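# Reassemble the aquarium canister filter with two arms

## Task

Reassemble the aquarium filter: seat both trays fully at the bottom of the canister, fit the rubber ring into the groove on the canister rim, and mount the head so both latches are hooked onto the canister with their levers raised; the filter must be left upright.

## Robot and tools

Robot: two seven-joint arms, left_arm and right_arm, each ending in a parallel two-finger gripper. In the scene frame the origin sits at table-top height midway between the nominal bases, +x points out over the table, +z up, and left_arm is on the +y side (image left/right does not follow these names). Calibrated bases: left_arm at (+0.040, +0.402, +0.031) m, right_arm at (+0.026, -0.389, +0.031) m, both turned only slightly about z. Hand poses, velocities, targets and offsets are expressed in each arm's own base frame; fixed cameras and the table use the scene frame. On the gripper, +z runs along the fingers and the fingers open and close along y. end_effector_position is the point between the pads when closed; closed fingertips reach about 19 mm past it, fully open ones about 6 mm.

Row layout (used by execute_actions and move): 16 numbers, each in [-1, 1]. Order: left dx, dy, dz, rx, ry, rz, left gripper position, left gripper speed, then the same eight for the right arm. Both arms must always be filled in. The six pose numbers are an offset, not a pose: they are measured from that arm's Hand target at the moment the action or move begins, along that arm's base axes, with rotation about the Hand target's position. Scale: 1.0 = 0.6 m for dx, dy, dz and 180 degrees for rx, ry, rz, which together form a single rotation vector. Sending the same offset twice moves the arm twice as far. Sending six zeros re-requests the current Hand target (use this to hold an arm or to close a gap where the gripper settled short). Commanded orientation is clipped to within 32 degrees of the measured one per control step, and big turns can swing the elbow.

Gripper numbers: position +1 is fully open (85 mm), 0 roughly 45 mm, -1 closed; the mapping is not linear, so trust position_measured_pct (about 50 - 50*position). Speed -1 to +1 gives about 20 to 150 mm/s and also sets grip force (slow about 100 N, fast up to about 240 N when starting well wider and asking well narrower). To grip, ask for a position narrower than the part; to release, ask a few mm wider. Repeat the previous position and speed to leave a gripper unchanged, since 0 is a real command.

execute_actions: actions is a list of up to 15 rows per action, each row one 1/30 s step, all rows counted from the same start pose; a short list holds its last row. An empty list returns camera images and full state. cameras: list of names, ["all"], or [].
move: target is one 16-number row or a list of up to 15 rows, every row an offset from the same starting Hand targets. speed: m/s, 0.002 to 0.5 (default 0.25), one value or one per target. blend: corner rounding in m (0 = stop at each). blocking=false returns early while motion continues. Paths are straight and do not avoid obstacles or the other arm; total duration is capped at 10 s. The result adds a move: line (done, off_target, moving, held, fault) plus limits (paced = pose clipped, held = steps withheld).
wait: seconds 0 to 10, arms hold their last command. stop: brakes a running move (fingers keep going). zoom_image: camera plus region [x0, y0, x1, y1] in pixels, at most 504 by 504, on the newest image of that camera. clear_fault: arm name; needed after a reported torque fault before that arm moves again. finished_scene: scene = this scene's number; irreversible.

Cameras: cam_head_left, cam_head_right, cam_high, cam_low, cam_left_wrist, cam_right_wrist, all 896x504. Wrist results may carry a Wrist depth line: a 7x7 grid of median distances in mm (164 to 4000, '-' = no value).

Result lines: end_effector_position (m) and end_effector_quat_wxyz in the arm's base frame; Hand target (the last commanded pose after clipping, base for next offsets); Tool commands; object_status (0 moving, 1 blocked opening, 2 stopped on an object before the requested position = firm grip, 3 reached requested position or pads met = nothing held or soft grip); motor_current_ma (about 1000 on a firm hold, near 0 in air); Joint positions, velocities and torques; Flange force along gripper axes (includes held weight, has error). MOTOR HOT appears from 60 °C; at 75 °C the arm sinks during an OVER-TEMPERATURE FAULT.

Avoid: the arms are stiff, so a target even millimetres beyond a firm contact presses hard; undo a push by commanding back past the gripper. Fast moves hit harder and overshoot. Do not squeeze parts hard while they still rest on something, swing heavy loads fast, twist against resistance, release a moving part, let anything drop or leave the table, or let the arms press or grip each other. Joint torque limits are 104.5 N m (first four joints) and 51.3 N m (last three); exceeding one or straying more than 5 degrees stops the arm. Loose objects may occasionally be nudged by outside forces.

Each tool is called by a JSON object that holds its "method" and its "body".

## Session

{"method": "execute_actions", "body": {"actions": []}}

Scene clock: 0.00 s.
left_arm: end_effector_position=(+0.6481, -0.0937, +0.1399) position_measured_pct=0.0 object_status=3 motor_current_ma=0 end_effector_quat_wxyz=(+0.537, +0.539, -0.432, +0.484) | right_arm: end_effector_position=(+0.3947, -0.3412, +0.1968) position_measured_pct=0.0 object_status=3 motor_current_ma=0 end_effector_quat_wxyz=(-0.131, +0.720, +0.680, +0.050)
Joint positions: left_arm=[-0.452 1.499 0.26 0.763 1.173 1.73 2.642] | right_arm=[0.647 0.792 0.197 1.069 -0.241 1.558 0.783]
Joint velocities: within noise
Joint torques (N m): no reading
Flange force (N): no reading
Wrist depth (mm): cam_left_wrist=[3603 3565 3527 3527 3490 3282 3315 / 3643 3565 3453 3435 3400 3400 1120 / 3603 3508 3383 3435 3453 3250 3299 / 3508 3508 3418 3453 3349 1174 3315 / 3508 3527 3400 3383 3383 3299 3188 / 3471 3527 3366 3383 3219 3315 3250 / 3383 835 991 1118 1308 2411 2921] | cam_right_wrist=[457 447 437 426 417 407 399 / 445 436 426 416 407 399 391 / 435 424 415 406 398 390 382 / 424 414 405 398 389 381 375 / 413 405 397 388 381 374 366 / 404 395 387 381 372 366 359 / 396 386 379 371 365 358 352]
Hand target: left_arm +0.6481, -0.0937, +0.1399; +0.537, +0.539, -0.432, +0.484 | right_arm +0.3947, -0.3412, +0.1968; -0.131, +0.720, +0.680, +0.050
Tool commands: left_gripper/position=+1.0 left_gripper/speed=+1.0 right_gripper/position=+1.0 right_gripper/speed=+1.0

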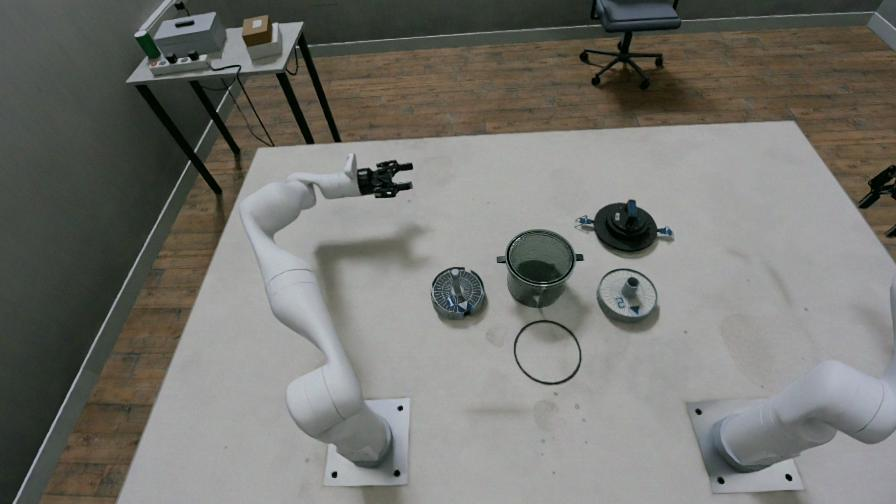

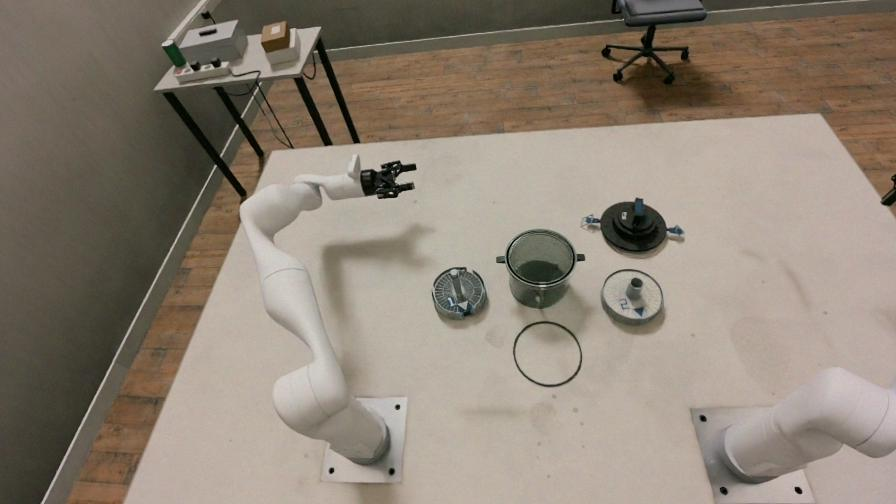

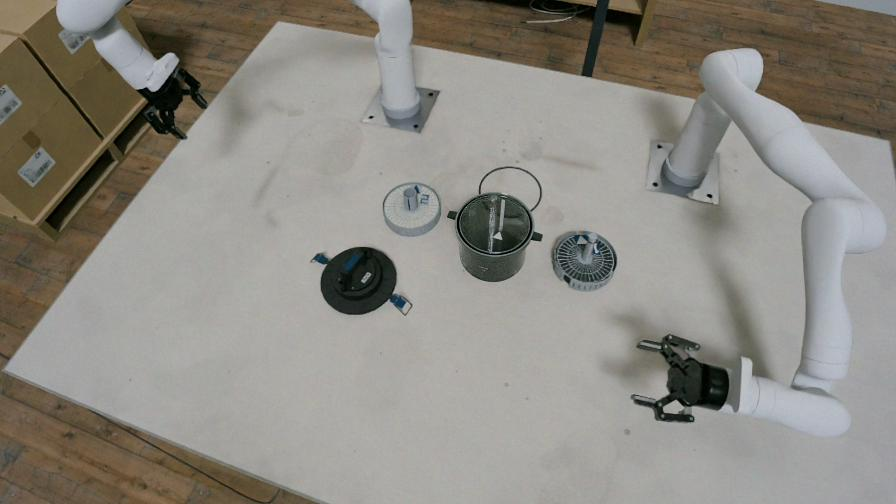

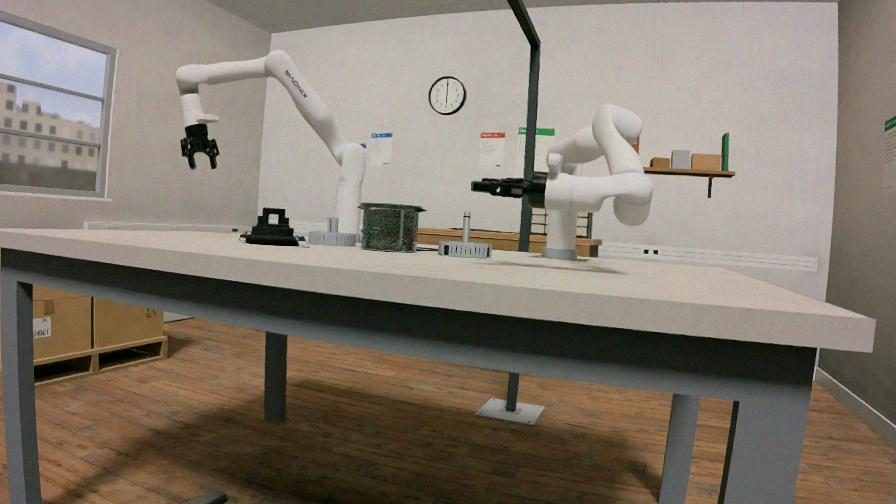

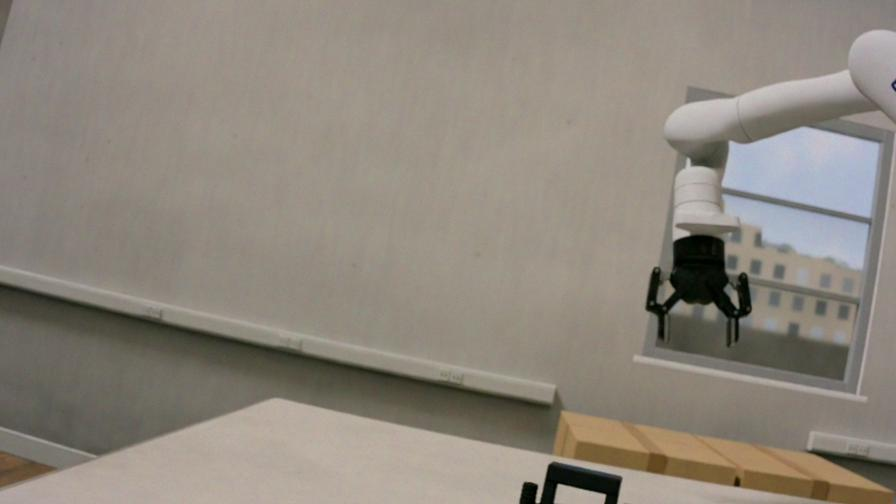

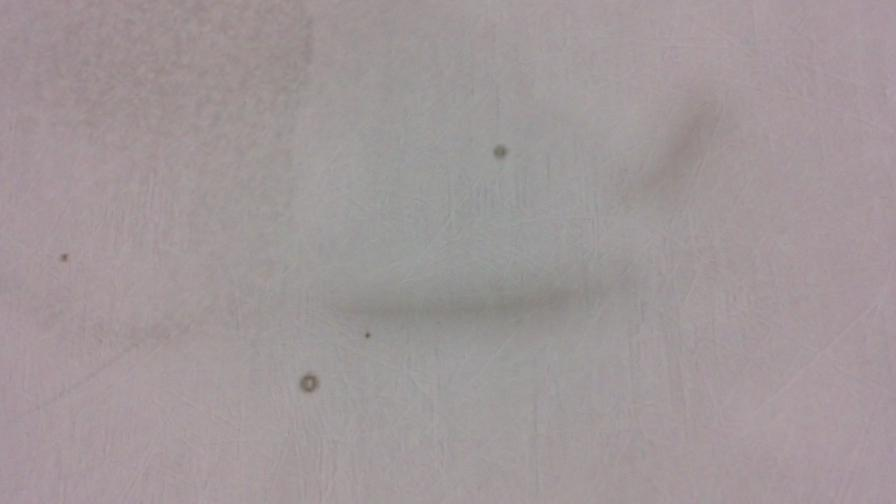

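{"method": "zoom_image", "body": {"camera": "cam_head_left", "region": [420, 190, 680, 390]}}

{"method": "zoom_image", "body": {"camera": "cam_high", "region": [300, 150, 630, 330]}}

{"method": "zoom_image", "body": {"camera": "cam_low", "region": [220, 170, 520, 280]}}

Scaled by 1.938 from the camera's 896x504 image, which has a finer 1280x720 frame.

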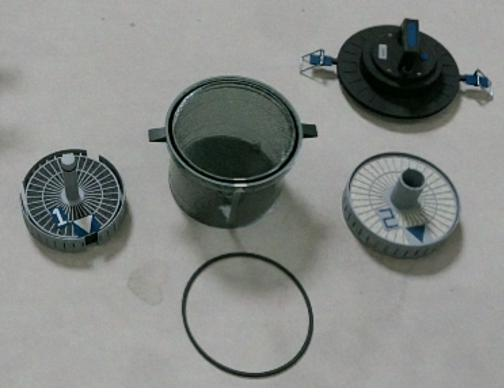

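Scaled by 1.527 from the camera's 896x504 image, which has a finer 1280x720 frame.

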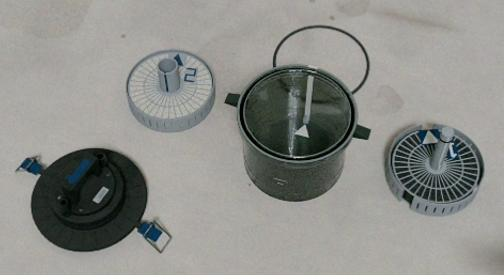

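Scaled by 1.680 from the camera's 896x504 image, which has a finer 1280x720 frame.

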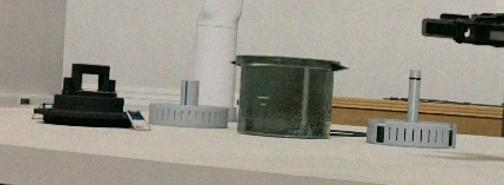

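{"method": "move", "body": {"target": [0,0,0,0,0,0,1,1, 0.0, 0.75, 0.37, -0.0922, 0.0352, -0.4785, 1, 1], "speed": 0.3}}

Scene clock: 84.27 s.
left_arm: end_effector_position=(+0.6481, -0.0937, +0.1399) position_measured_pct=0.0 object_status=3 motor_current_ma=0 end_effector_quat_wxyz=(+0.537, +0.539, -0.432, +0.484) | right_arm: end_effector_position=(+0.3947, +0.1088, +0.4188) position_measured_pct=0.0 object_status=3 motor_current_ma=0 end_effector_quat_wxyz=(+0.000, +1.000, +0.000, +0.000)
Joint positions: left_arm=[-0.452 1.499 0.26 0.763 1.173 1.73 2.642] | right_arm=[-0.471 0.231 0.195 1.232 -0.045 1.683 -1.856]
Joint torques (N m): left_arm=[0.94 -27.13 5.31 -3.91 2.38 1.8 -0.06] | right_arm=[0.38 -13.19 0.43 -9.51 0.1 0.08 -0.14]
Flange force (N): left_arm=[-2.1 -14.6 -5.8] | right_arm=[-2.3 0.3 2.7]
Wrist depth (mm): cam_left_wrist=[3603 3584 3565 3471 3383 3366 741 / 3565 3546 3435 3400 3366 3366 3250 / 3453 3508 3471 3435 3366 3383 3266 / 3418 3546 3546 3400 3366 3332 3299 / 3490 3527 3471 3418 3266 3349 3315 / 3527 3435 3332 3282 3332 3282 3219 / 3266 836 985 1105 1313 2402 2858] | cam_right_wrist=[599 597 576 539 571 590 589 / 599 597 594 541 569 591 588 / 597 596 595 572 590 589 589 / 597 596 594 593 592 590 588 / 596 596 594 593 591 590 587 / 598 597 564 561 592 589 587 / 598 596 562 561 589 590 587]
Hand target: left_arm +0.6481, -0.0937, +0.1399; +0.537, +0.539, -0.432, +0.484 | right_arm +0.3947, +0.1088, +0.4188; +0.000, +1.000, +0.000, +0.000
Off the commanded pose: left_arm 0.000 m, 0 deg | right_arm 0.000 m, 0 deg.
move: done

{"method": "move", "body": {"target": [0,0,0,0,0,0,1,1, 0.0, 0.403, 0, 0,0,0, 1, 1], "speed": 0.3, "cameras": ["cam_right_wrist", "cam_high"]}}

Scene clock: 89.83 s.
left_arm: end_effector_position=(+0.6481, -0.0937, +0.1399) position_measured_pct=0.0 object_status=3 motor_current_ma=0 end_effector_quat_wxyz=(+0.537, +0.539, -0.432, +0.484) | right_arm: end_effector_position=(+0.3947, +0.3506, +0.4189) position_measured_pct=0.0 object_status=3 motor_current_ma=0 end_effector_quat_wxyz=(+0.000, +1.000, +0.000, +0.000)
Joint positions: left_arm=[-0.452 1.499 0.26 0.763 1.173 1.73 2.642] | right_arm=[-0.81 0.568 0.094 0.714 -0.053 1.861 -2.316]
Joint torques (N m): left_arm=[0.96 -27.1 5.35 -3.86 2.4 1.8 -0.06] | right_arm=[0.37 -19.51 0.52 -9.05 0.12 0.05 -0.08]
Flange force (N): left_arm=[-2.1 -14.9 -5.9] | right_arm=[-2.2 1.3 2.7]
Wrist depth (mm): cam_left_wrist=[3508 3643 3565 3435 3383 3383 3332 / 3663 3603 3527 3527 3366 3366 3349 / 3527 3508 3490 3490 3349 3400 3315 / 3527 3527 3349 3435 3315 3315 3219 / 3490 3527 3400 3315 3418 3299 3219 / 3418 3471 3250 3435 3332 3315 3219 / 3266 839 988 1112 1303 2385 2870] | cam_right_wrist=[598 596 594 592 593 572 536 / 596 597 595 591 593 591 538 / 597 595 594 592 593 589 566 / 597 596 594 591 591 590 588 / 568 567 594 593 589 581 589 / 567 567 594 591 591 559 558 / 596 596 593 591 592 557 557]
Hand target: left_arm +0.6481, -0.0937, +0.1399; +0.537, +0.539, -0.432, +0.484 | right_arm +0.3947, +0.3506, +0.4189; +0.000, +1.000, +0.000, +0.000
Off the commanded pose: left_arm 0.000 m, 0 deg | right_arm 0.000 m, 0 deg.
move: done
Images, in order (width x height): cam_high 896x504, cam_right_wrist 896x504.

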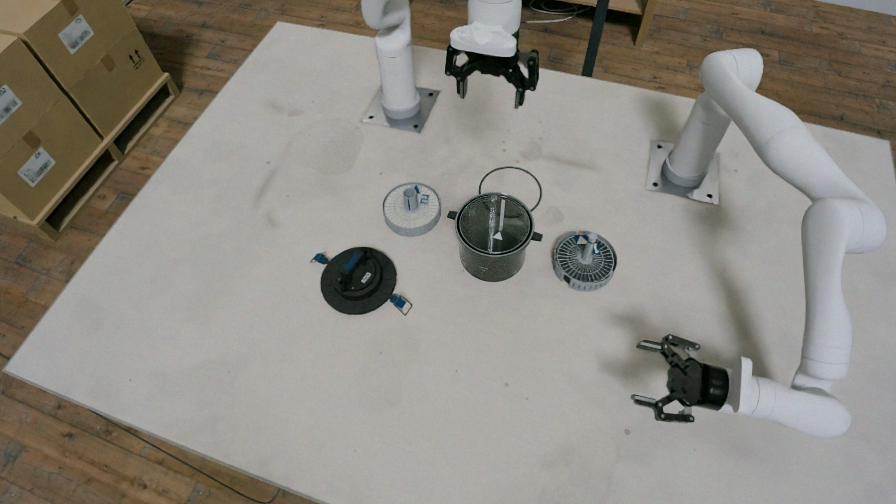

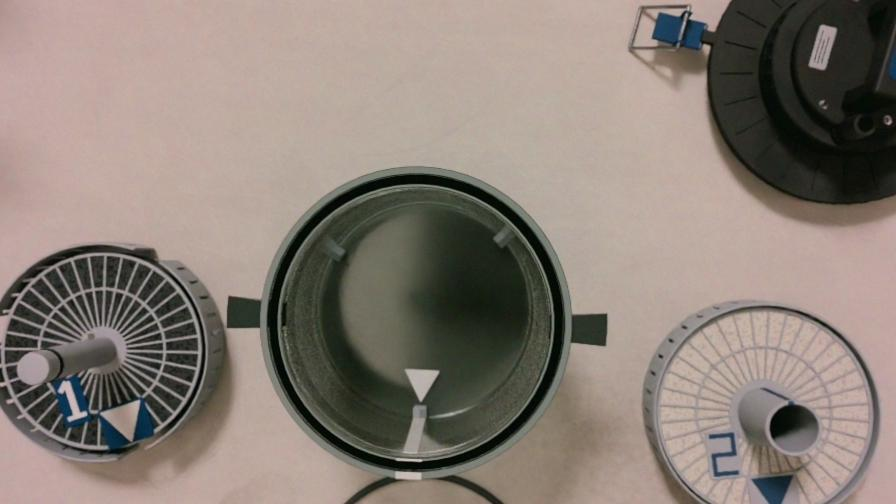

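{"method": "zoom_image", "body": {"camera": "cam_right_wrist", "region": [220, 150, 620, 504]}}

{"method": "zoom_image", "body": {"camera": "cam_right_wrist", "region": [0, 220, 240, 480]}}

{"method": "zoom_image", "body": {"camera": "cam_right_wrist", "region": [630, 270, 896, 504]}}

Scaled by 1.260 from the camera's 896x504 image, which has a finer 1280x720 frame.

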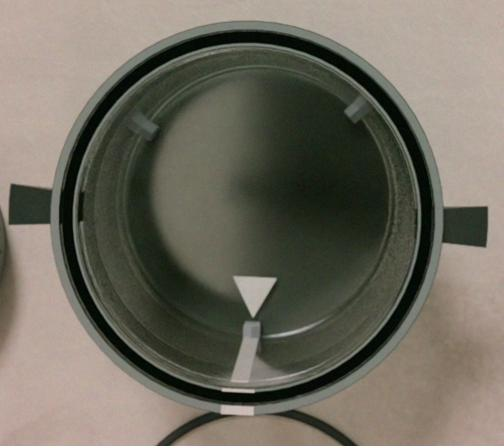

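Scaled by 1.938 from the camera's 896x504 image, which has a finer 1280x720 frame.

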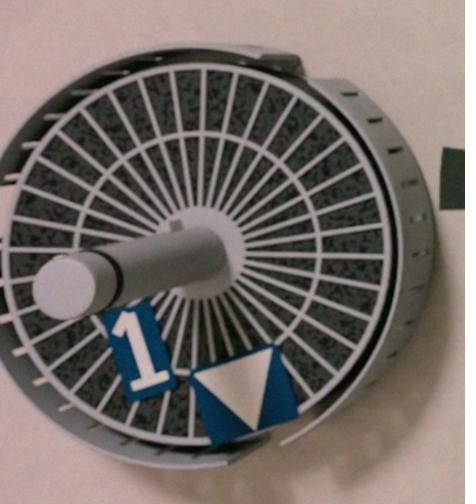

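Scaled by 1.895 from the camera's 896x504 image, which has a finer 1280x720 frame.

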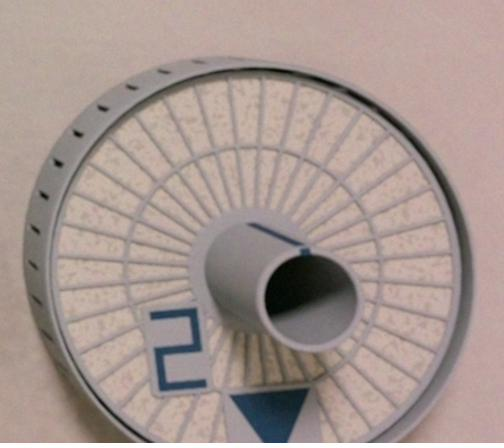

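{"method": "move", "body": {"target": [0,0,0,0,0,0,1,1, 0.0, 0, 0, 0,0,0.5, 1, 1], "speed": 0.3, "cameras": ["cam_right_wrist"]}}

Scene clock: 143.43 s.
left_arm: end_effector_position=(+0.6481, -0.0937, +0.1399) position_measured_pct=0.0 object_status=3 motor_current_ma=0 end_effector_quat_wxyz=(+0.537, +0.539, -0.432, +0.484) | right_arm: end_effector_position=(+0.3947, +0.3506, +0.4188) position_measured_pct=0.0 object_status=3 motor_current_ma=0 end_effector_quat_wxyz=(+0.000, +0.707, +0.707, +0.000)
Joint positions: left_arm=[-0.452 1.499 0.26 0.763 1.173 1.73 2.642] | right_arm=[-0.696 0.572 -0.2 0.705 0.113 1.871 -0.831]
Joint torques (N m): left_arm=[0.94 -27.12 5.4 -3.9 2.4 1.79 -0.02] | right_arm=[0.36 -19.53 -0.56 -9.24 0.07 0.13 -0.16]
Flange force (N): left_arm=[-2.1 -14.4 -5.8] | right_arm=[-2.5 -3.4 4.2]
Wrist depth (mm): cam_left_wrist=[3565 3527 3471 3527 3349 3366 3332 / 3508 3471 3546 3383 3383 3400 3299 / 3435 3546 3400 3435 3349 3383 3299 / 3508 3508 3418 3349 3366 3315 3315 / 3418 3584 3400 3490 3332 3299 3266 / 3508 3366 3400 3400 3332 3315 3332 / 3234 834 991 1103 1303 2429 2973] | cam_right_wrist=[600 598 594 566 590 589 588 / 599 597 596 593 593 589 587 / 599 597 594 593 590 587 588 / 597 596 594 591 591 588 587 / 599 597 595 593 590 589 586 / 597 595 595 592 592 589 586 / 598 596 594 591 588 589 586]
Hand target: left_arm +0.6481, -0.0937, +0.1399; +0.537, +0.539, -0.432, +0.484 | right_arm +0.3947, +0.3506, +0.4188; +0.000, +0.707, +0.707, +0.000
Off the commanded pose: left_arm 0.000 m, 0 deg | right_arm 0.000 m, 0 deg.
move: done
Images, in order (width x height): cam_right_wrist 896x504.

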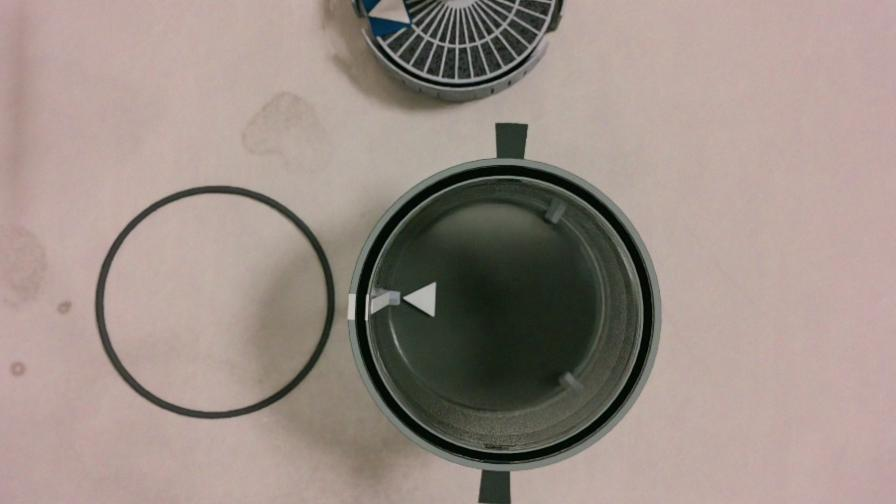

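{"method": "move", "body": {"target": [0,0,0,0,0,0,1,1, 0.17, -0.404, -0.25, 0,0,-0.5, 1, 1], "speed": 0.3, "cameras": ["cam_right_wrist"]}}

Scene clock: 182.73 s.
left_arm: end_effector_position=(+0.6481, -0.0937, +0.1399) position_measured_pct=0.0 object_status=3 motor_current_ma=0 end_effector_quat_wxyz=(+0.537, +0.539, -0.432, +0.484) | right_arm: end_effector_position=(+0.4967, +0.1082, +0.2689) position_measured_pct=0.0 object_status=3 motor_current_ma=0 end_effector_quat_wxyz=(+0.000, +1.000, +0.000, +0.000)
Joint positions: left_arm=[-0.452 1.499 0.26 0.763 1.173 1.73 2.642] | right_arm=[-0.356 0.504 0.156 1.311 -0.077 1.332 -1.772]
Joint torques (N m): left_arm=[0.98 -27.13 5.37 -3.83 2.42 1.79 -0.03] | right_arm=[0.43 -18.33 0.9 -9.42 0.04 0.05 -0.39]
Flange force (N): left_arm=[-2.2 -15.0 -6.0] | right_arm=[-2.8 0.6 2.1]
Wrist depth (mm): cam_left_wrist=[3603 3643 3383 3471 3471 712 3332 / 3565 3453 3490 3315 3400 726 3250 / 3490 3565 3383 3400 3400 757 3299 / 3435 3565 3471 3315 3383 3383 3299 / 3453 3418 3315 3315 3349 3299 3203 / 3435 3349 3332 3366 3332 3299 3250 / 3332 837 981 1118 1316 2411 2921] | cam_right_wrist=[446 446 446 422 443 442 440 / 446 446 445 398 420 442 440 / 447 446 423 390 420 441 439 / 446 446 423 389 419 441 440 / 445 446 445 421 421 441 439 / 447 445 444 443 442 441 440 / 446 446 445 443 441 441 440]
Hand target: left_arm +0.6481, -0.0937, +0.1399; +0.537, +0.539, -0.432, +0.484 | right_arm +0.4967, +0.1082, +0.2689; +0.000, +1.000, +0.000, +0.000
Off the commanded pose: left_arm 0.000 m, 0 deg | right_arm 0.000 m, 0 deg.
move: done
Images, in order (width x height): cam_right_wrist 896x504.

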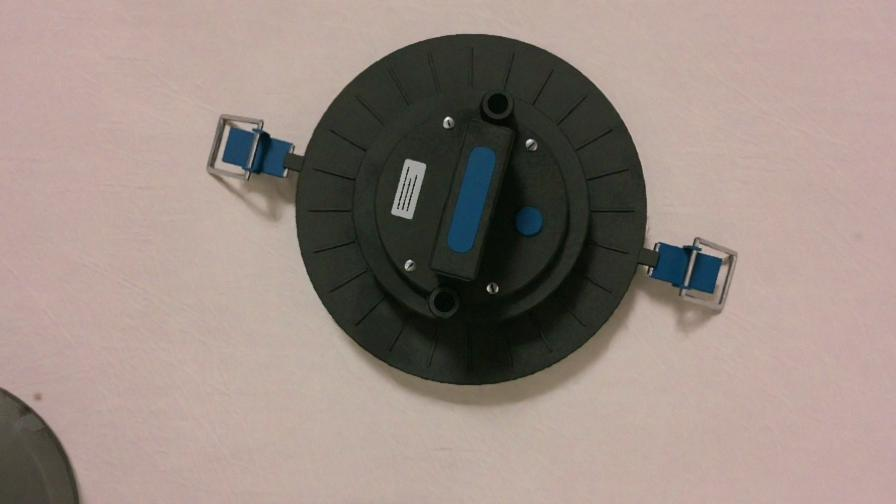

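{"method": "zoom_image", "body": {"camera": "cam_right_wrist", "region": [190, 90, 340, 230]}}

{"method": "zoom_image", "body": {"camera": "cam_right_wrist", "region": [610, 200, 760, 330]}}

{"method": "zoom_image", "body": {"camera": "cam_right_wrist", "region": [350, 70, 600, 340]}}

Scaled by 3.360 from the camera's 896x504 image, which has a finer 1280x720 frame.

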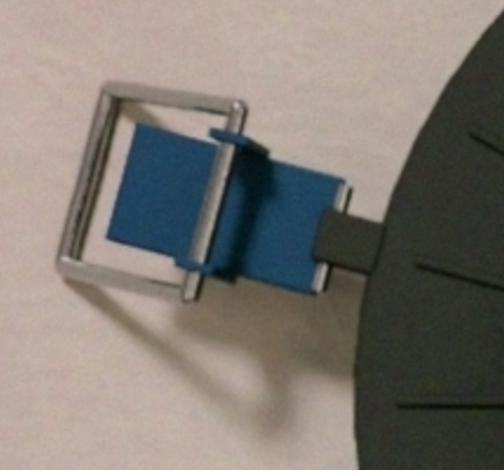

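Scaled by 3.360 from the camera's 896x504 image, which has a finer 1280x720 frame.

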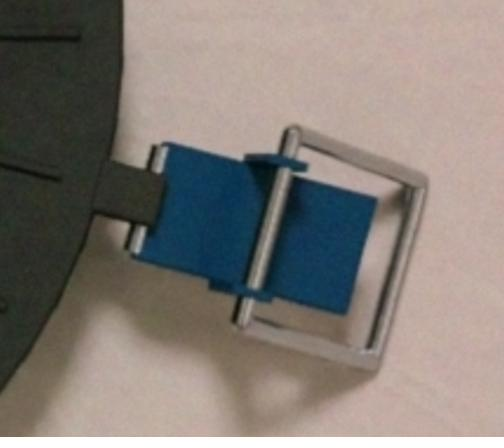

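Scaled by 1.867 from the camera's 896x504 image, which has a finer 1280x720 frame.

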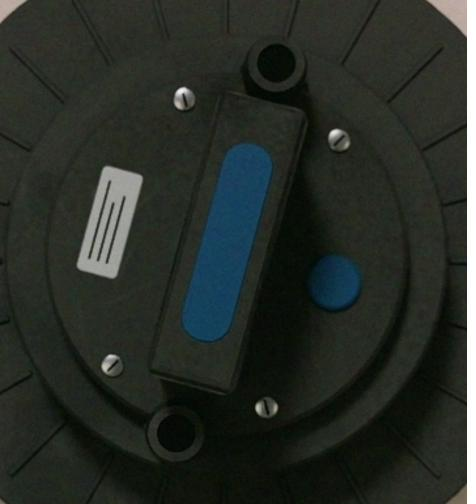

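{"method": "move", "body": {"target": [0,0,0,0,0,0,1,1, -0.232, 0.4485, 0, 0,0,0, 1, 1], "speed": 0.3, "cameras": ["cam_right_wrist"]}}

Scene clock: 207.20 s.
left_arm: end_effector_position=(+0.6481, -0.0937, +0.1399) position_measured_pct=0.0 object_status=3 motor_current_ma=0 end_effector_quat_wxyz=(+0.537, +0.539, -0.432, +0.484) | right_arm: end_effector_position=(+0.3575, +0.3772, +0.2689) position_measured_pct=0.0 object_status=3 motor_current_ma=0 end_effector_quat_wxyz=(+0.000, +1.000, +0.000, +0.000)
Joint positions: left_arm=[-0.452 1.499 0.26 0.763 1.173 1.73 2.642] | right_arm=[-0.897 0.529 0.065 1.262 -0.033 1.351 -2.405]
Joint torques (N m): left_arm=[0.95 -27.15 5.37 -3.88 2.43 1.79 -0.03] | right_arm=[0.38 -18.81 0.46 -9.62 0.14 0.04 -0.06]
Flange force (N): left_arm=[-2.2 -14.7 -5.9] | right_arm=[-3.0 2.4 2.3]
Wrist depth (mm): cam_left_wrist=[3565 3508 3490 3471 3366 3349 3266 / 3584 3471 3527 3418 3435 3332 3349 / 3584 3546 3453 3418 3349 3315 3366 / 3603 3527 3471 3490 3383 3266 3299 / 3546 3453 3332 3366 3349 3299 3266 / 3546 3435 3400 3453 3266 3266 3299 / 3366 838 982 1112 1308 2438 2960] | cam_right_wrist=[446 446 445 443 442 441 441 / 447 445 444 443 442 441 440 / 418 445 444 443 442 441 440 / 418 408 444 444 443 326 433 / 418 436 444 443 442 441 409 / 417 445 444 443 442 441 410 / 446 445 444 323 442 439 410]
Hand target: left_arm +0.6481, -0.0937, +0.1399; +0.537, +0.539, -0.432, +0.484 | right_arm +0.3575, +0.3773, +0.2689; +0.000, +1.000, +0.000, +0.000
Off the commanded pose: left_arm 0.000 m, 0 deg | right_arm 0.000 m, 0 deg.
move: done
Images, in order (width x height): cam_right_wrist 896x504.

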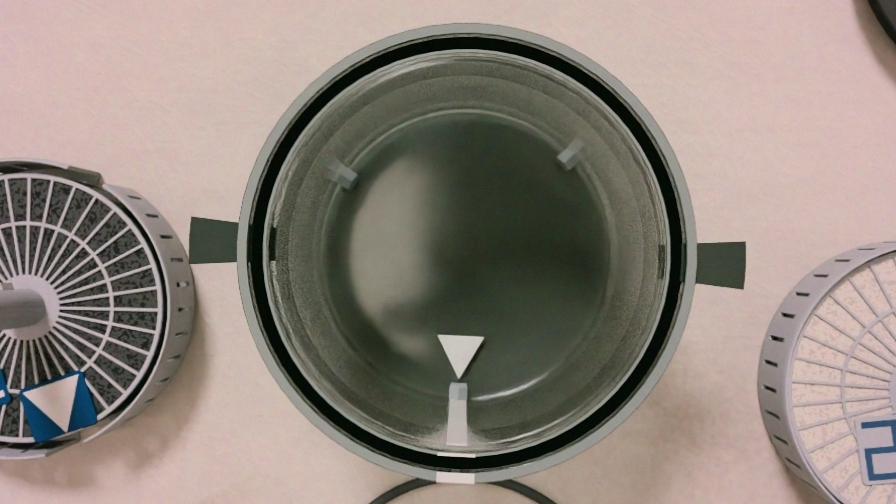

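{"method": "zoom_image", "body": {"camera": "cam_right_wrist", "region": [180, 150, 380, 300]}}

{"method": "zoom_image", "body": {"camera": "cam_right_wrist", "region": [560, 170, 760, 320]}}

{"method": "zoom_image", "body": {"camera": "cam_right_wrist", "region": [360, 310, 560, 500]}}

Scaled by 2.520 from the camera's 896x504 image, which has a finer 1280x720 frame.

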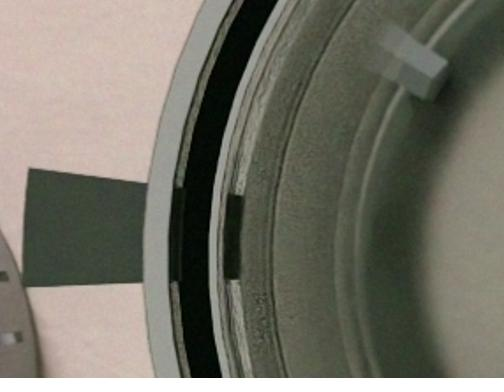

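Scaled by 2.520 from the camera's 896x504 image, which has a finer 1280x720 frame.

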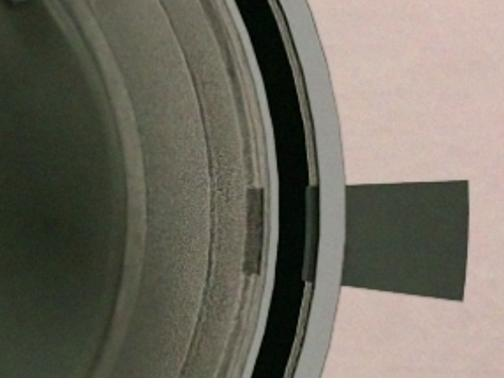

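Scaled by 2.520 from the camera's 896x504 image, which has a finer 1280x720 frame.

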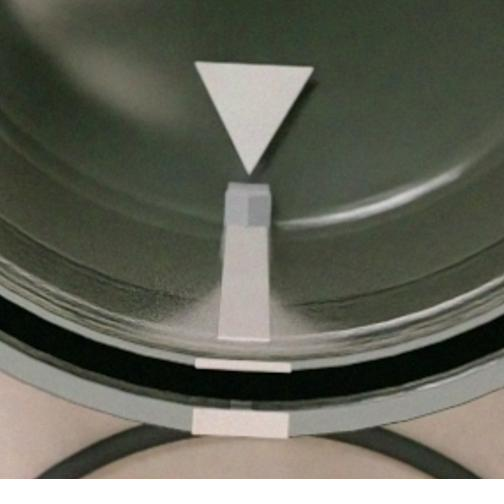

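{"method": "move", "body": {"target": [0,0,0,0,0,0,1,1, -0.034, 0.3477, 0, 0,0,0, 1, 1], "speed": 0.3, "cameras": ["cam_right_wrist"]}}

Scene clock: 250.63 s.
left_arm: end_effector_position=(+0.6481, -0.0937, +0.1399) position_measured_pct=0.0 object_status=3 motor_current_ma=0 end_effector_quat_wxyz=(+0.537, +0.539, -0.432, +0.484) | right_arm: end_effector_position=(+0.3368, +0.5854, +0.2686) position_measured_pct=0.0 object_status=3 motor_current_ma=0 end_effector_quat_wxyz=(-0.003, +1.000, +0.000, +0.002)
Joint positions: left_arm=[-0.452 1.499 0.26 0.763 1.173 1.73 2.642] | right_arm=[-1.088 1.12 0.057 0.089 -0.055 1.925 -2.653]
Joint torques (N m): left_arm=[0.95 -27.14 5.34 -3.9 2.41 1.79 -0.04] | right_arm=[0.35 -26.64 0.45 -9.13 0.1 0.11 -0.08]
Flange force (N): left_arm=[-2.1 -14.6 -5.8] | right_arm=no reading
Wrist depth (mm): cam_left_wrist=[3490 3565 3453 3435 3366 3383 3349 / 3527 3471 3584 3508 3400 3383 3250 / 3527 3565 3527 3508 3366 3400 3349 / 3453 3453 3435 3418 3315 3282 3282 / 3527 3453 3435 3332 3400 3234 3250 / 3471 3471 3349 3349 3383 3299 3219 / 3266 834 987 1118 1303 2438 2934] | cam_right_wrist=[447 445 444 443 441 441 440 / 448 446 444 443 442 440 438 / 445 445 444 413 421 441 321 / 446 446 443 413 412 440 438 / 446 445 443 412 412 440 438 / 446 444 443 416 440 439 438 / 445 443 442 440 440 439 437]
Hand target: left_arm +0.6481, -0.0937, +0.1399; +0.537, +0.539, -0.432, +0.484 | right_arm +0.3371, +0.5859, +0.2688; +0.000, +1.000, +0.000, +0.000
Off the commanded pose: left_arm 0.000 m, 0 deg | right_arm 0.001 m, 0 deg.
move: done
Images, in order (width x height): cam_right_wrist 896x504.

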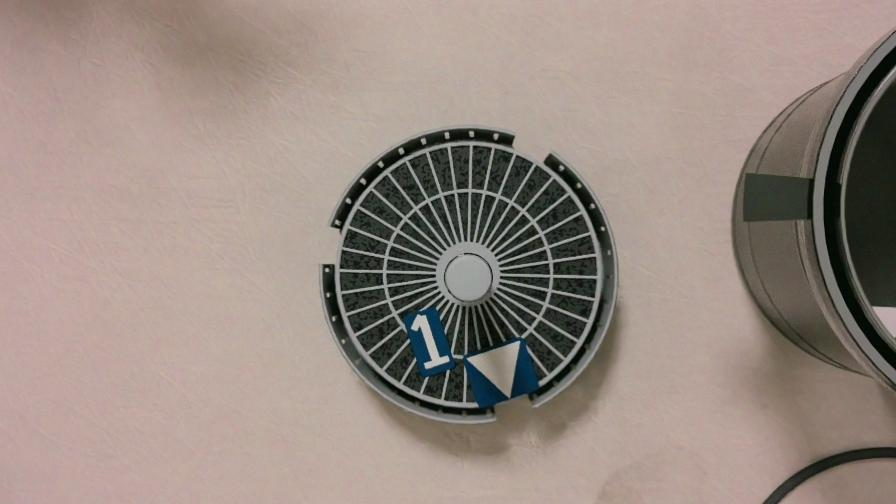

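{"method": "move", "body": {"target": [0,0,0,0,0,0,1,1, 0.0802, -0.003, -0.1667, 0,0,0, 0, 1], "speed": 0.2, "cameras": ["cam_right_wrist", "cam_high"]}}

Scene clock: 329.27 s.
left_arm: end_effector_position=(+0.6481, -0.0937, +0.1399) position_measured_pct=0.0 object_status=3 motor_current_ma=0 end_effector_quat_wxyz=(+0.537, +0.539, -0.432, +0.484) | right_arm: end_effector_position=(+0.3852, +0.5841, +0.1688) position_measured_pct=49.8 object_status=3 motor_current_ma=0 end_effector_quat_wxyz=(+0.000, +1.000, +0.000, +0.000)
Joint positions: left_arm=[-0.452 1.499 0.26 0.763 1.173 1.73 2.642] | right_arm=[-1.031 1.162 0.05 0.322 -0.046 1.658 -2.585]
Joint torques (N m): left_arm=[0.93 -27.13 5.41 -3.91 2.38 1.8 -0.02] | right_arm=[0.32 -27.39 0.55 -9.73 0.11 0.12 -0.07]
Flange force (N): left_arm=[-2.2 -14.4 -5.7] | right_arm=no reading
Wrist depth (mm): cam_left_wrist=[3603 3584 3418 3332 3490 3349 3315 / 3546 3508 3471 3527 3400 3332 3366 / 3584 3418 3471 3383 3332 3315 3332 / 3527 3383 3418 3453 3332 3418 3250 / 3490 3471 3418 3453 3332 3400 3219 / 3490 3490 3383 3315 3383 3332 3188 / 3234 835 979 1112 1303 2394 2833] | cam_right_wrist=[344 344 343 342 342 340 341 / 345 344 344 342 342 341 340 / 344 344 344 343 342 341 340 / 345 344 343 314 342 341 341 / 344 343 314 313 313 341 340 / 344 343 314 312 312 341 340 / 344 344 314 224 313 340 340]
Hand target: left_arm +0.6481, -0.0937, +0.1399; +0.537, +0.539, -0.432, +0.484 | right_arm +0.3852, +0.5841, +0.1688; +0.000, +1.000, +0.000, +0.000
Off the commanded pose: left_arm 0.000 m, 0 deg | right_arm 0.000 m, 0 deg.
move: done
Images, in order (width x height): cam_high 896x504, cam_right_wrist 896x504.

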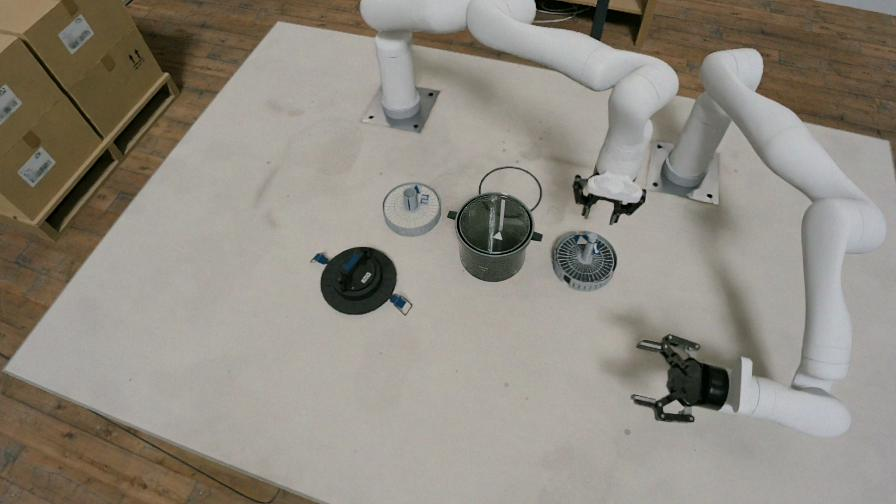

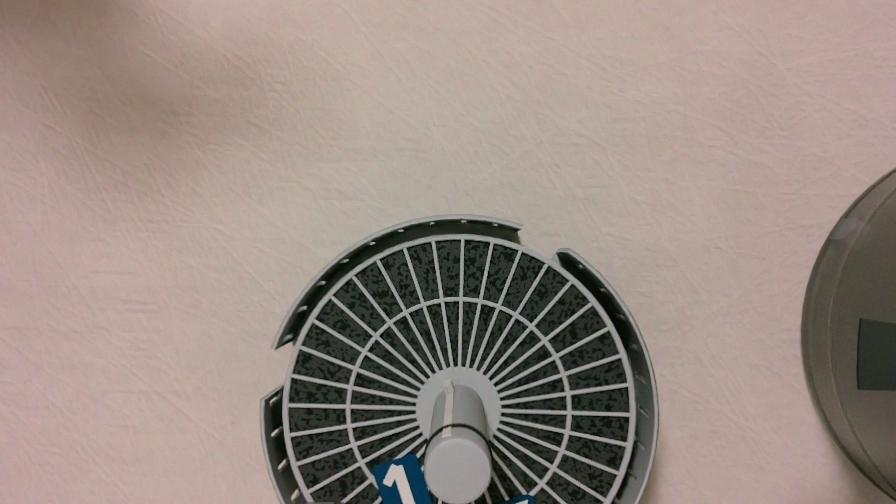

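{"method": "move", "body": {"target": [0,0,0,0,0,0,1,1, 0.0017, 0.0023, -0.178, 0,0,0, 0, 1], "speed": 0.12, "cameras": ["cam_right_wrist", "cam_low"]}}

Scene clock: 342.27 s.
left_arm: end_effector_position=(+0.6481, -0.0937, +0.1399) position_measured_pct=0.0 object_status=3 motor_current_ma=0 end_effector_quat_wxyz=(+0.537, +0.539, -0.432, +0.484) | right_arm: end_effector_position=(+0.3862, +0.5855, +0.0621) position_measured_pct=49.8 object_status=3 motor_current_ma=0 end_effector_quat_wxyz=(+0.000, +1.000, +0.000, +0.000)
Joint positions: left_arm=[-0.452 1.499 0.26 0.763 1.173 1.73 2.642] | right_arm=[-1.033 1.204 0.042 0.568 -0.04 1.369 -2.581]
Joint torques (N m): left_arm=[0.94 -27.12 5.37 -3.85 2.39 1.81 -0.05] | right_arm=[0.34 -27.65 0.59 -9.34 0.13 0.44 -0.09]
Flange force (N): left_arm=[-2.1 -14.9 -5.9] | right_arm=[-4.4 6.1 1.9]
Wrist depth (mm): cam_left_wrist=[3603 3546 3383 3490 3418 3349 3282 / 3623 3471 3508 3418 3418 3418 3299 / 3527 3603 3490 3383 3435 3349 3349 / 3418 3490 3400 3332 3332 3282 3349 / 3471 3366 3383 3366 3315 3349 3203 / 3471 3349 3366 3366 3383 3282 3172 / 3188 835 984 1114 1323 2368 2947] | cam_right_wrist=[238 237 237 236 235 235 235 / 238 237 237 236 236 235 235 / 237 237 236 236 235 235 234 / 237 237 233 207 207 235 234 / 237 237 207 207 207 214 234 / 237 208 207 207 206 206 234 / 237 208 207 206 206 206 234]
Hand target: left_arm +0.6481, -0.0937, +0.1399; +0.537, +0.539, -0.432, +0.484 | right_arm +0.3862, +0.5855, +0.0620; +0.000, +1.000, +0.000, +0.000
Off the commanded pose: left_arm 0.000 m, 0 deg | right_arm 0.000 m, 0 deg.
move: done
Images, in order (width x height): cam_low 896x504, cam_right_wrist 896x504.

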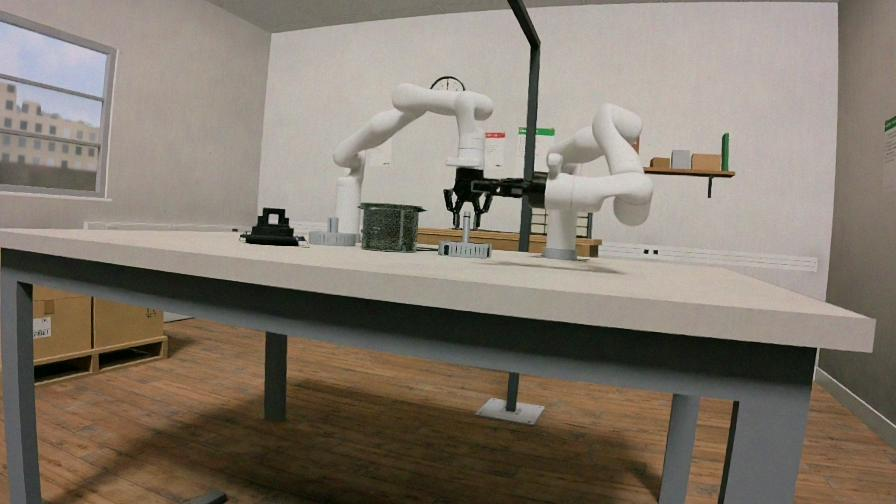

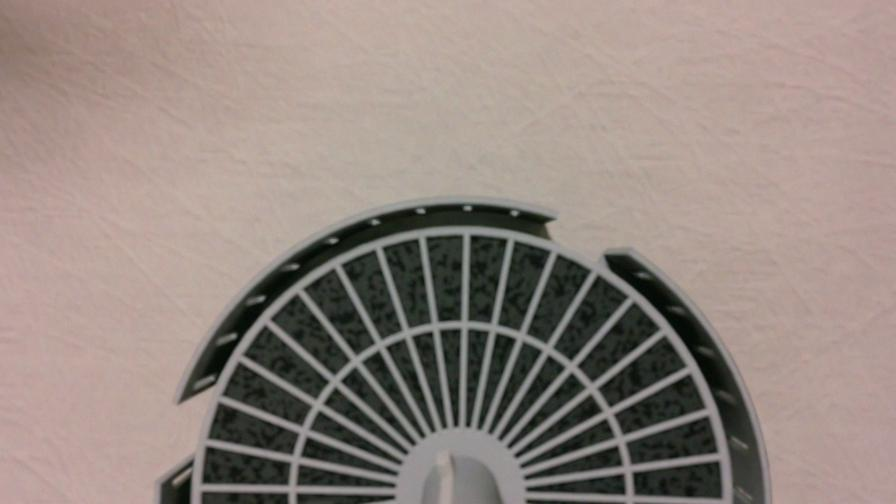

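{"method": "zoom_image", "body": {"camera": "cam_low", "region": [420, 150, 520, 270]}}

Scaled by 4.200 from the camera's 896x504 image, which has a finer 1280x720 frame.

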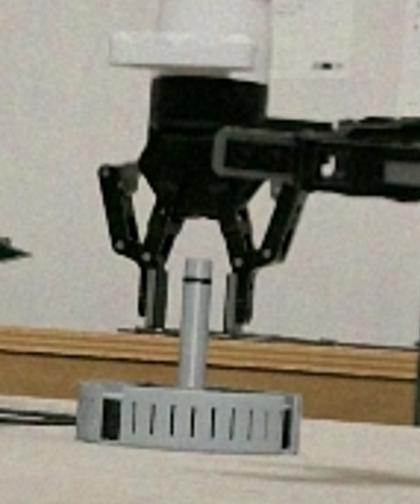

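{"method": "move", "body": {"target": [0,0,0,0,0,0,1,1, 0,0,0, 0,0,0, -0.62, -1], "speed": 0.12}}

Scene clock: 354.87 s.
left_arm: end_effector_position=(+0.6481, -0.0937, +0.1399) position_measured_pct=0.0 object_status=3 motor_current_ma=0 end_effector_quat_wxyz=(+0.537, +0.539, -0.432, +0.484) | right_arm: end_effector_position=(+0.3862, +0.5855, +0.0620) position_measured_pct=80.1 object_status=0 motor_current_ma=960 end_effector_quat_wxyz=(+0.000, +1.000, +0.000, +0.000)
Joint positions: left_arm=[-0.452 1.499 0.26 0.763 1.173 1.73 2.642] | right_arm=[-1.033 1.204 0.042 0.568 -0.04 1.369 -2.581]
Joint torques (N m): left_arm=[0.96 -27.11 5.35 -3.85 2.4 1.81 -0.01] | right_arm=[0 -24.89 0.42 -8.58 0.13 -0.13 -0.06]
Flange force (N): left_arm=[-2.2 -14.7 -5.9] | right_arm=[-4.7 7.3 -2.7]
Wrist depth (mm): cam_left_wrist=[3603 3508 3490 3471 3299 3349 3299 / 3565 3527 3546 3400 3400 3349 3349 / 3546 3603 3453 3565 3383 3299 3332 / 3603 3453 3349 3400 3400 3315 3332 / 3490 3418 3435 3400 3315 3349 3315 / 3490 3349 3349 3349 3266 3266 3234 / 3383 842 991 1111 1316 2447 2921] | cam_right_wrist=[238 237 237 236 236 235 235 / 238 237 237 236 236 235 234 / 237 237 236 236 235 235 234 / 238 237 233 207 207 235 234 / 237 237 208 207 207 213 234 / 237 237 208 207 206 206 234 / 237 208 207 206 206 206 234]
Hand target: left_arm +0.6481, -0.0937, +0.1399; +0.537, +0.539, -0.432, +0.484 | right_arm +0.3862, +0.5855, +0.0620; +0.000, +1.000, +0.000, +0.000
Off the commanded pose: left_arm 0.000 m, 0 deg | right_arm 0.000 m, 0 deg.
move: done

{"method": "wait", "body": {"seconds": 1}}

Scene clock: 359.30 s.
left_arm: end_effector_position=(+0.6481, -0.0937, +0.1399) position_measured_pct=0.0 object_status=3 motor_current_ma=0 end_effector_quat_wxyz=(+0.537, +0.539, -0.432, +0.484) | right_arm: end_effector_position=(+0.3862, +0.5855, +0.0620) position_measured_pct=80.5 object_status=2 motor_current_ma=1000 end_effector_quat_wxyz=(+0.000, +1.000, +0.000, +0.000)
Joint positions: left_arm=[-0.452 1.499 0.26 0.763 1.173 1.73 2.642] | right_arm=[-1.033 1.204 0.042 0.568 -0.04 1.369 -2.581]
Joint torques (N m): left_arm=[0.94 -27.13 5.37 -3.86 2.39 1.81 -0.05] | right_arm=[-0.06 -24.75 0.41 -8.56 0.11 -0.19 -0.07]
Flange force (N): left_arm=[-2.1 -14.9 -5.9] | right_arm=[-4.8 7.5 -2.9]
Wrist depth (mm): cam_left_wrist=[3527 3623 3471 3435 3527 3527 3315 / 3400 3527 3490 3418 3400 3366 3332 / 3527 3400 3435 3435 3366 3332 3315 / 3490 3418 3418 3366 3332 3266 3266 / 3471 3435 3435 3418 3266 3349 3266 / 3527 3332 3349 3332 3299 3315 3299 / 3250 841 978 1111 1321 2385 2934] | cam_right_wrist=[238 237 237 236 236 235 235 / 238 237 237 236 235 235 235 / 238 237 237 236 235 235 234 / 237 237 233 207 207 235 234 / 237 237 208 207 207 213 234 / 237 237 208 207 207 206 234 / 237 208 207 206 207 206 234]
Hand target: left_arm +0.6481, -0.0937, +0.1399; +0.537, +0.539, -0.432, +0.484 | right_arm +0.3862, +0.5855, +0.0620; +0.000, +1.000, +0.000, +0.000
Tool commands: left_gripper/position=+1.0 left_gripper/speed=+1.0 right_gripper/position=-0.62 right_gripper/speed=-1.0
Off the commanded pose: left_arm 0.000 m, 0 deg | right_arm 0.000 m, 0 deg.
wait: 1.00 s; at rest from the start

{"method": "move", "body": {"target": [[0,0,0,0,0,0,1,1, 0,0,0.02, 0,0,0, -0.62, -1],[0,0,0,0,0,0,1,1, 0,0,0.28, 0,0,0, -0.62, -1]], "speed": [0.05, 0.2], "cameras": ["cam_right_wrist"]}}

Scene clock: 367.67 s.
left_arm: end_effector_position=(+0.6481, -0.0937, +0.1399) position_measured_pct=0.0 object_status=3 motor_current_ma=0 end_effector_quat_wxyz=(+0.537, +0.539, -0.432, +0.484) | right_arm: end_effector_position=(+0.3858, +0.5848, +0.2297) position_measured_pct=80.5 object_status=2 motor_current_ma=1000 end_effector_quat_wxyz=(-0.015, +1.000, +0.000, +0.010)
Joint positions: left_arm=[-0.452 1.499 0.26 0.763 1.173 1.73 2.642] | right_arm=[-1.025 1.201 0.058 0.035 -0.056 1.87 -2.593]
Joint torques (N m): left_arm=[0.93 -27.11 5.35 -3.9 2.41 1.8 -0.02] | right_arm=[0.33 -28.28 0.47 -9.61 0.31 0.01 -0.07]
Flange force (N): left_arm=[-2.1 -14.5 -5.7] | right_arm=no reading
Wrist depth (mm): cam_left_wrist=[3623 3584 3435 3471 3435 3366 3349 / 3546 3453 3527 3366 3400 3299 3299 / 3490 3546 3471 3383 3349 3400 3332 / 3508 3453 3383 3383 3366 3299 3315 / 3527 3418 3366 3349 3299 3315 3349 / 3490 3490 3453 3418 3315 3349 3128 / 3383 837 987 1116 1313 2411 2973] | cam_right_wrist=[415 412 410 408 404 402 399 / 414 411 409 406 403 401 399 / 413 410 407 405 403 400 398 / 412 410 208 207 207 399 397 / 411 409 208 207 207 206 284 / 411 208 208 206 206 206 283 / 410 208 208 206 206 206 394]
Hand target: left_arm +0.6481, -0.0937, +0.1399; +0.537, +0.539, -0.432, +0.484 | right_arm +0.3862, +0.5855, +0.2300; +0.000, +1.000, +0.000, +0.000
Off the commanded pose: left_arm 0.000 m, 0 deg | right_arm 0.001 m, 2 deg.
elbow stopped short (right arm): the move would have taken joint 4 (elbow) straighter than the controller allows.
move: done
Images, in order (width x height): cam_right_wrist 896x504.

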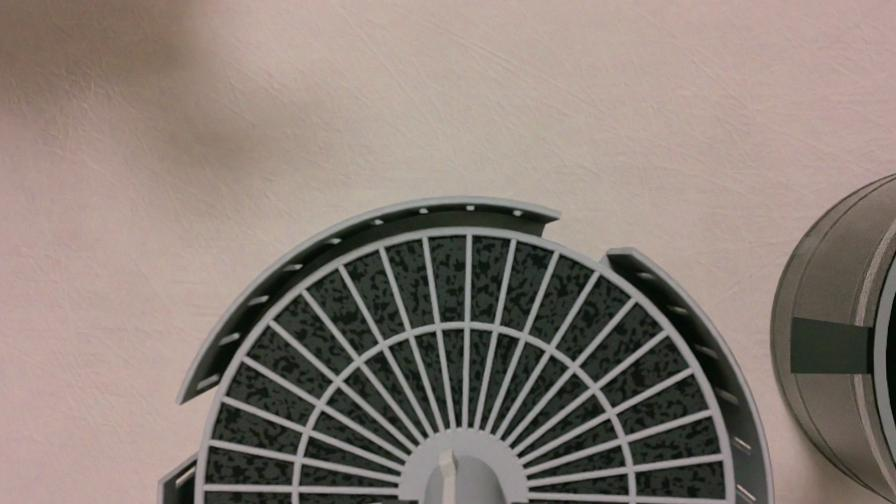

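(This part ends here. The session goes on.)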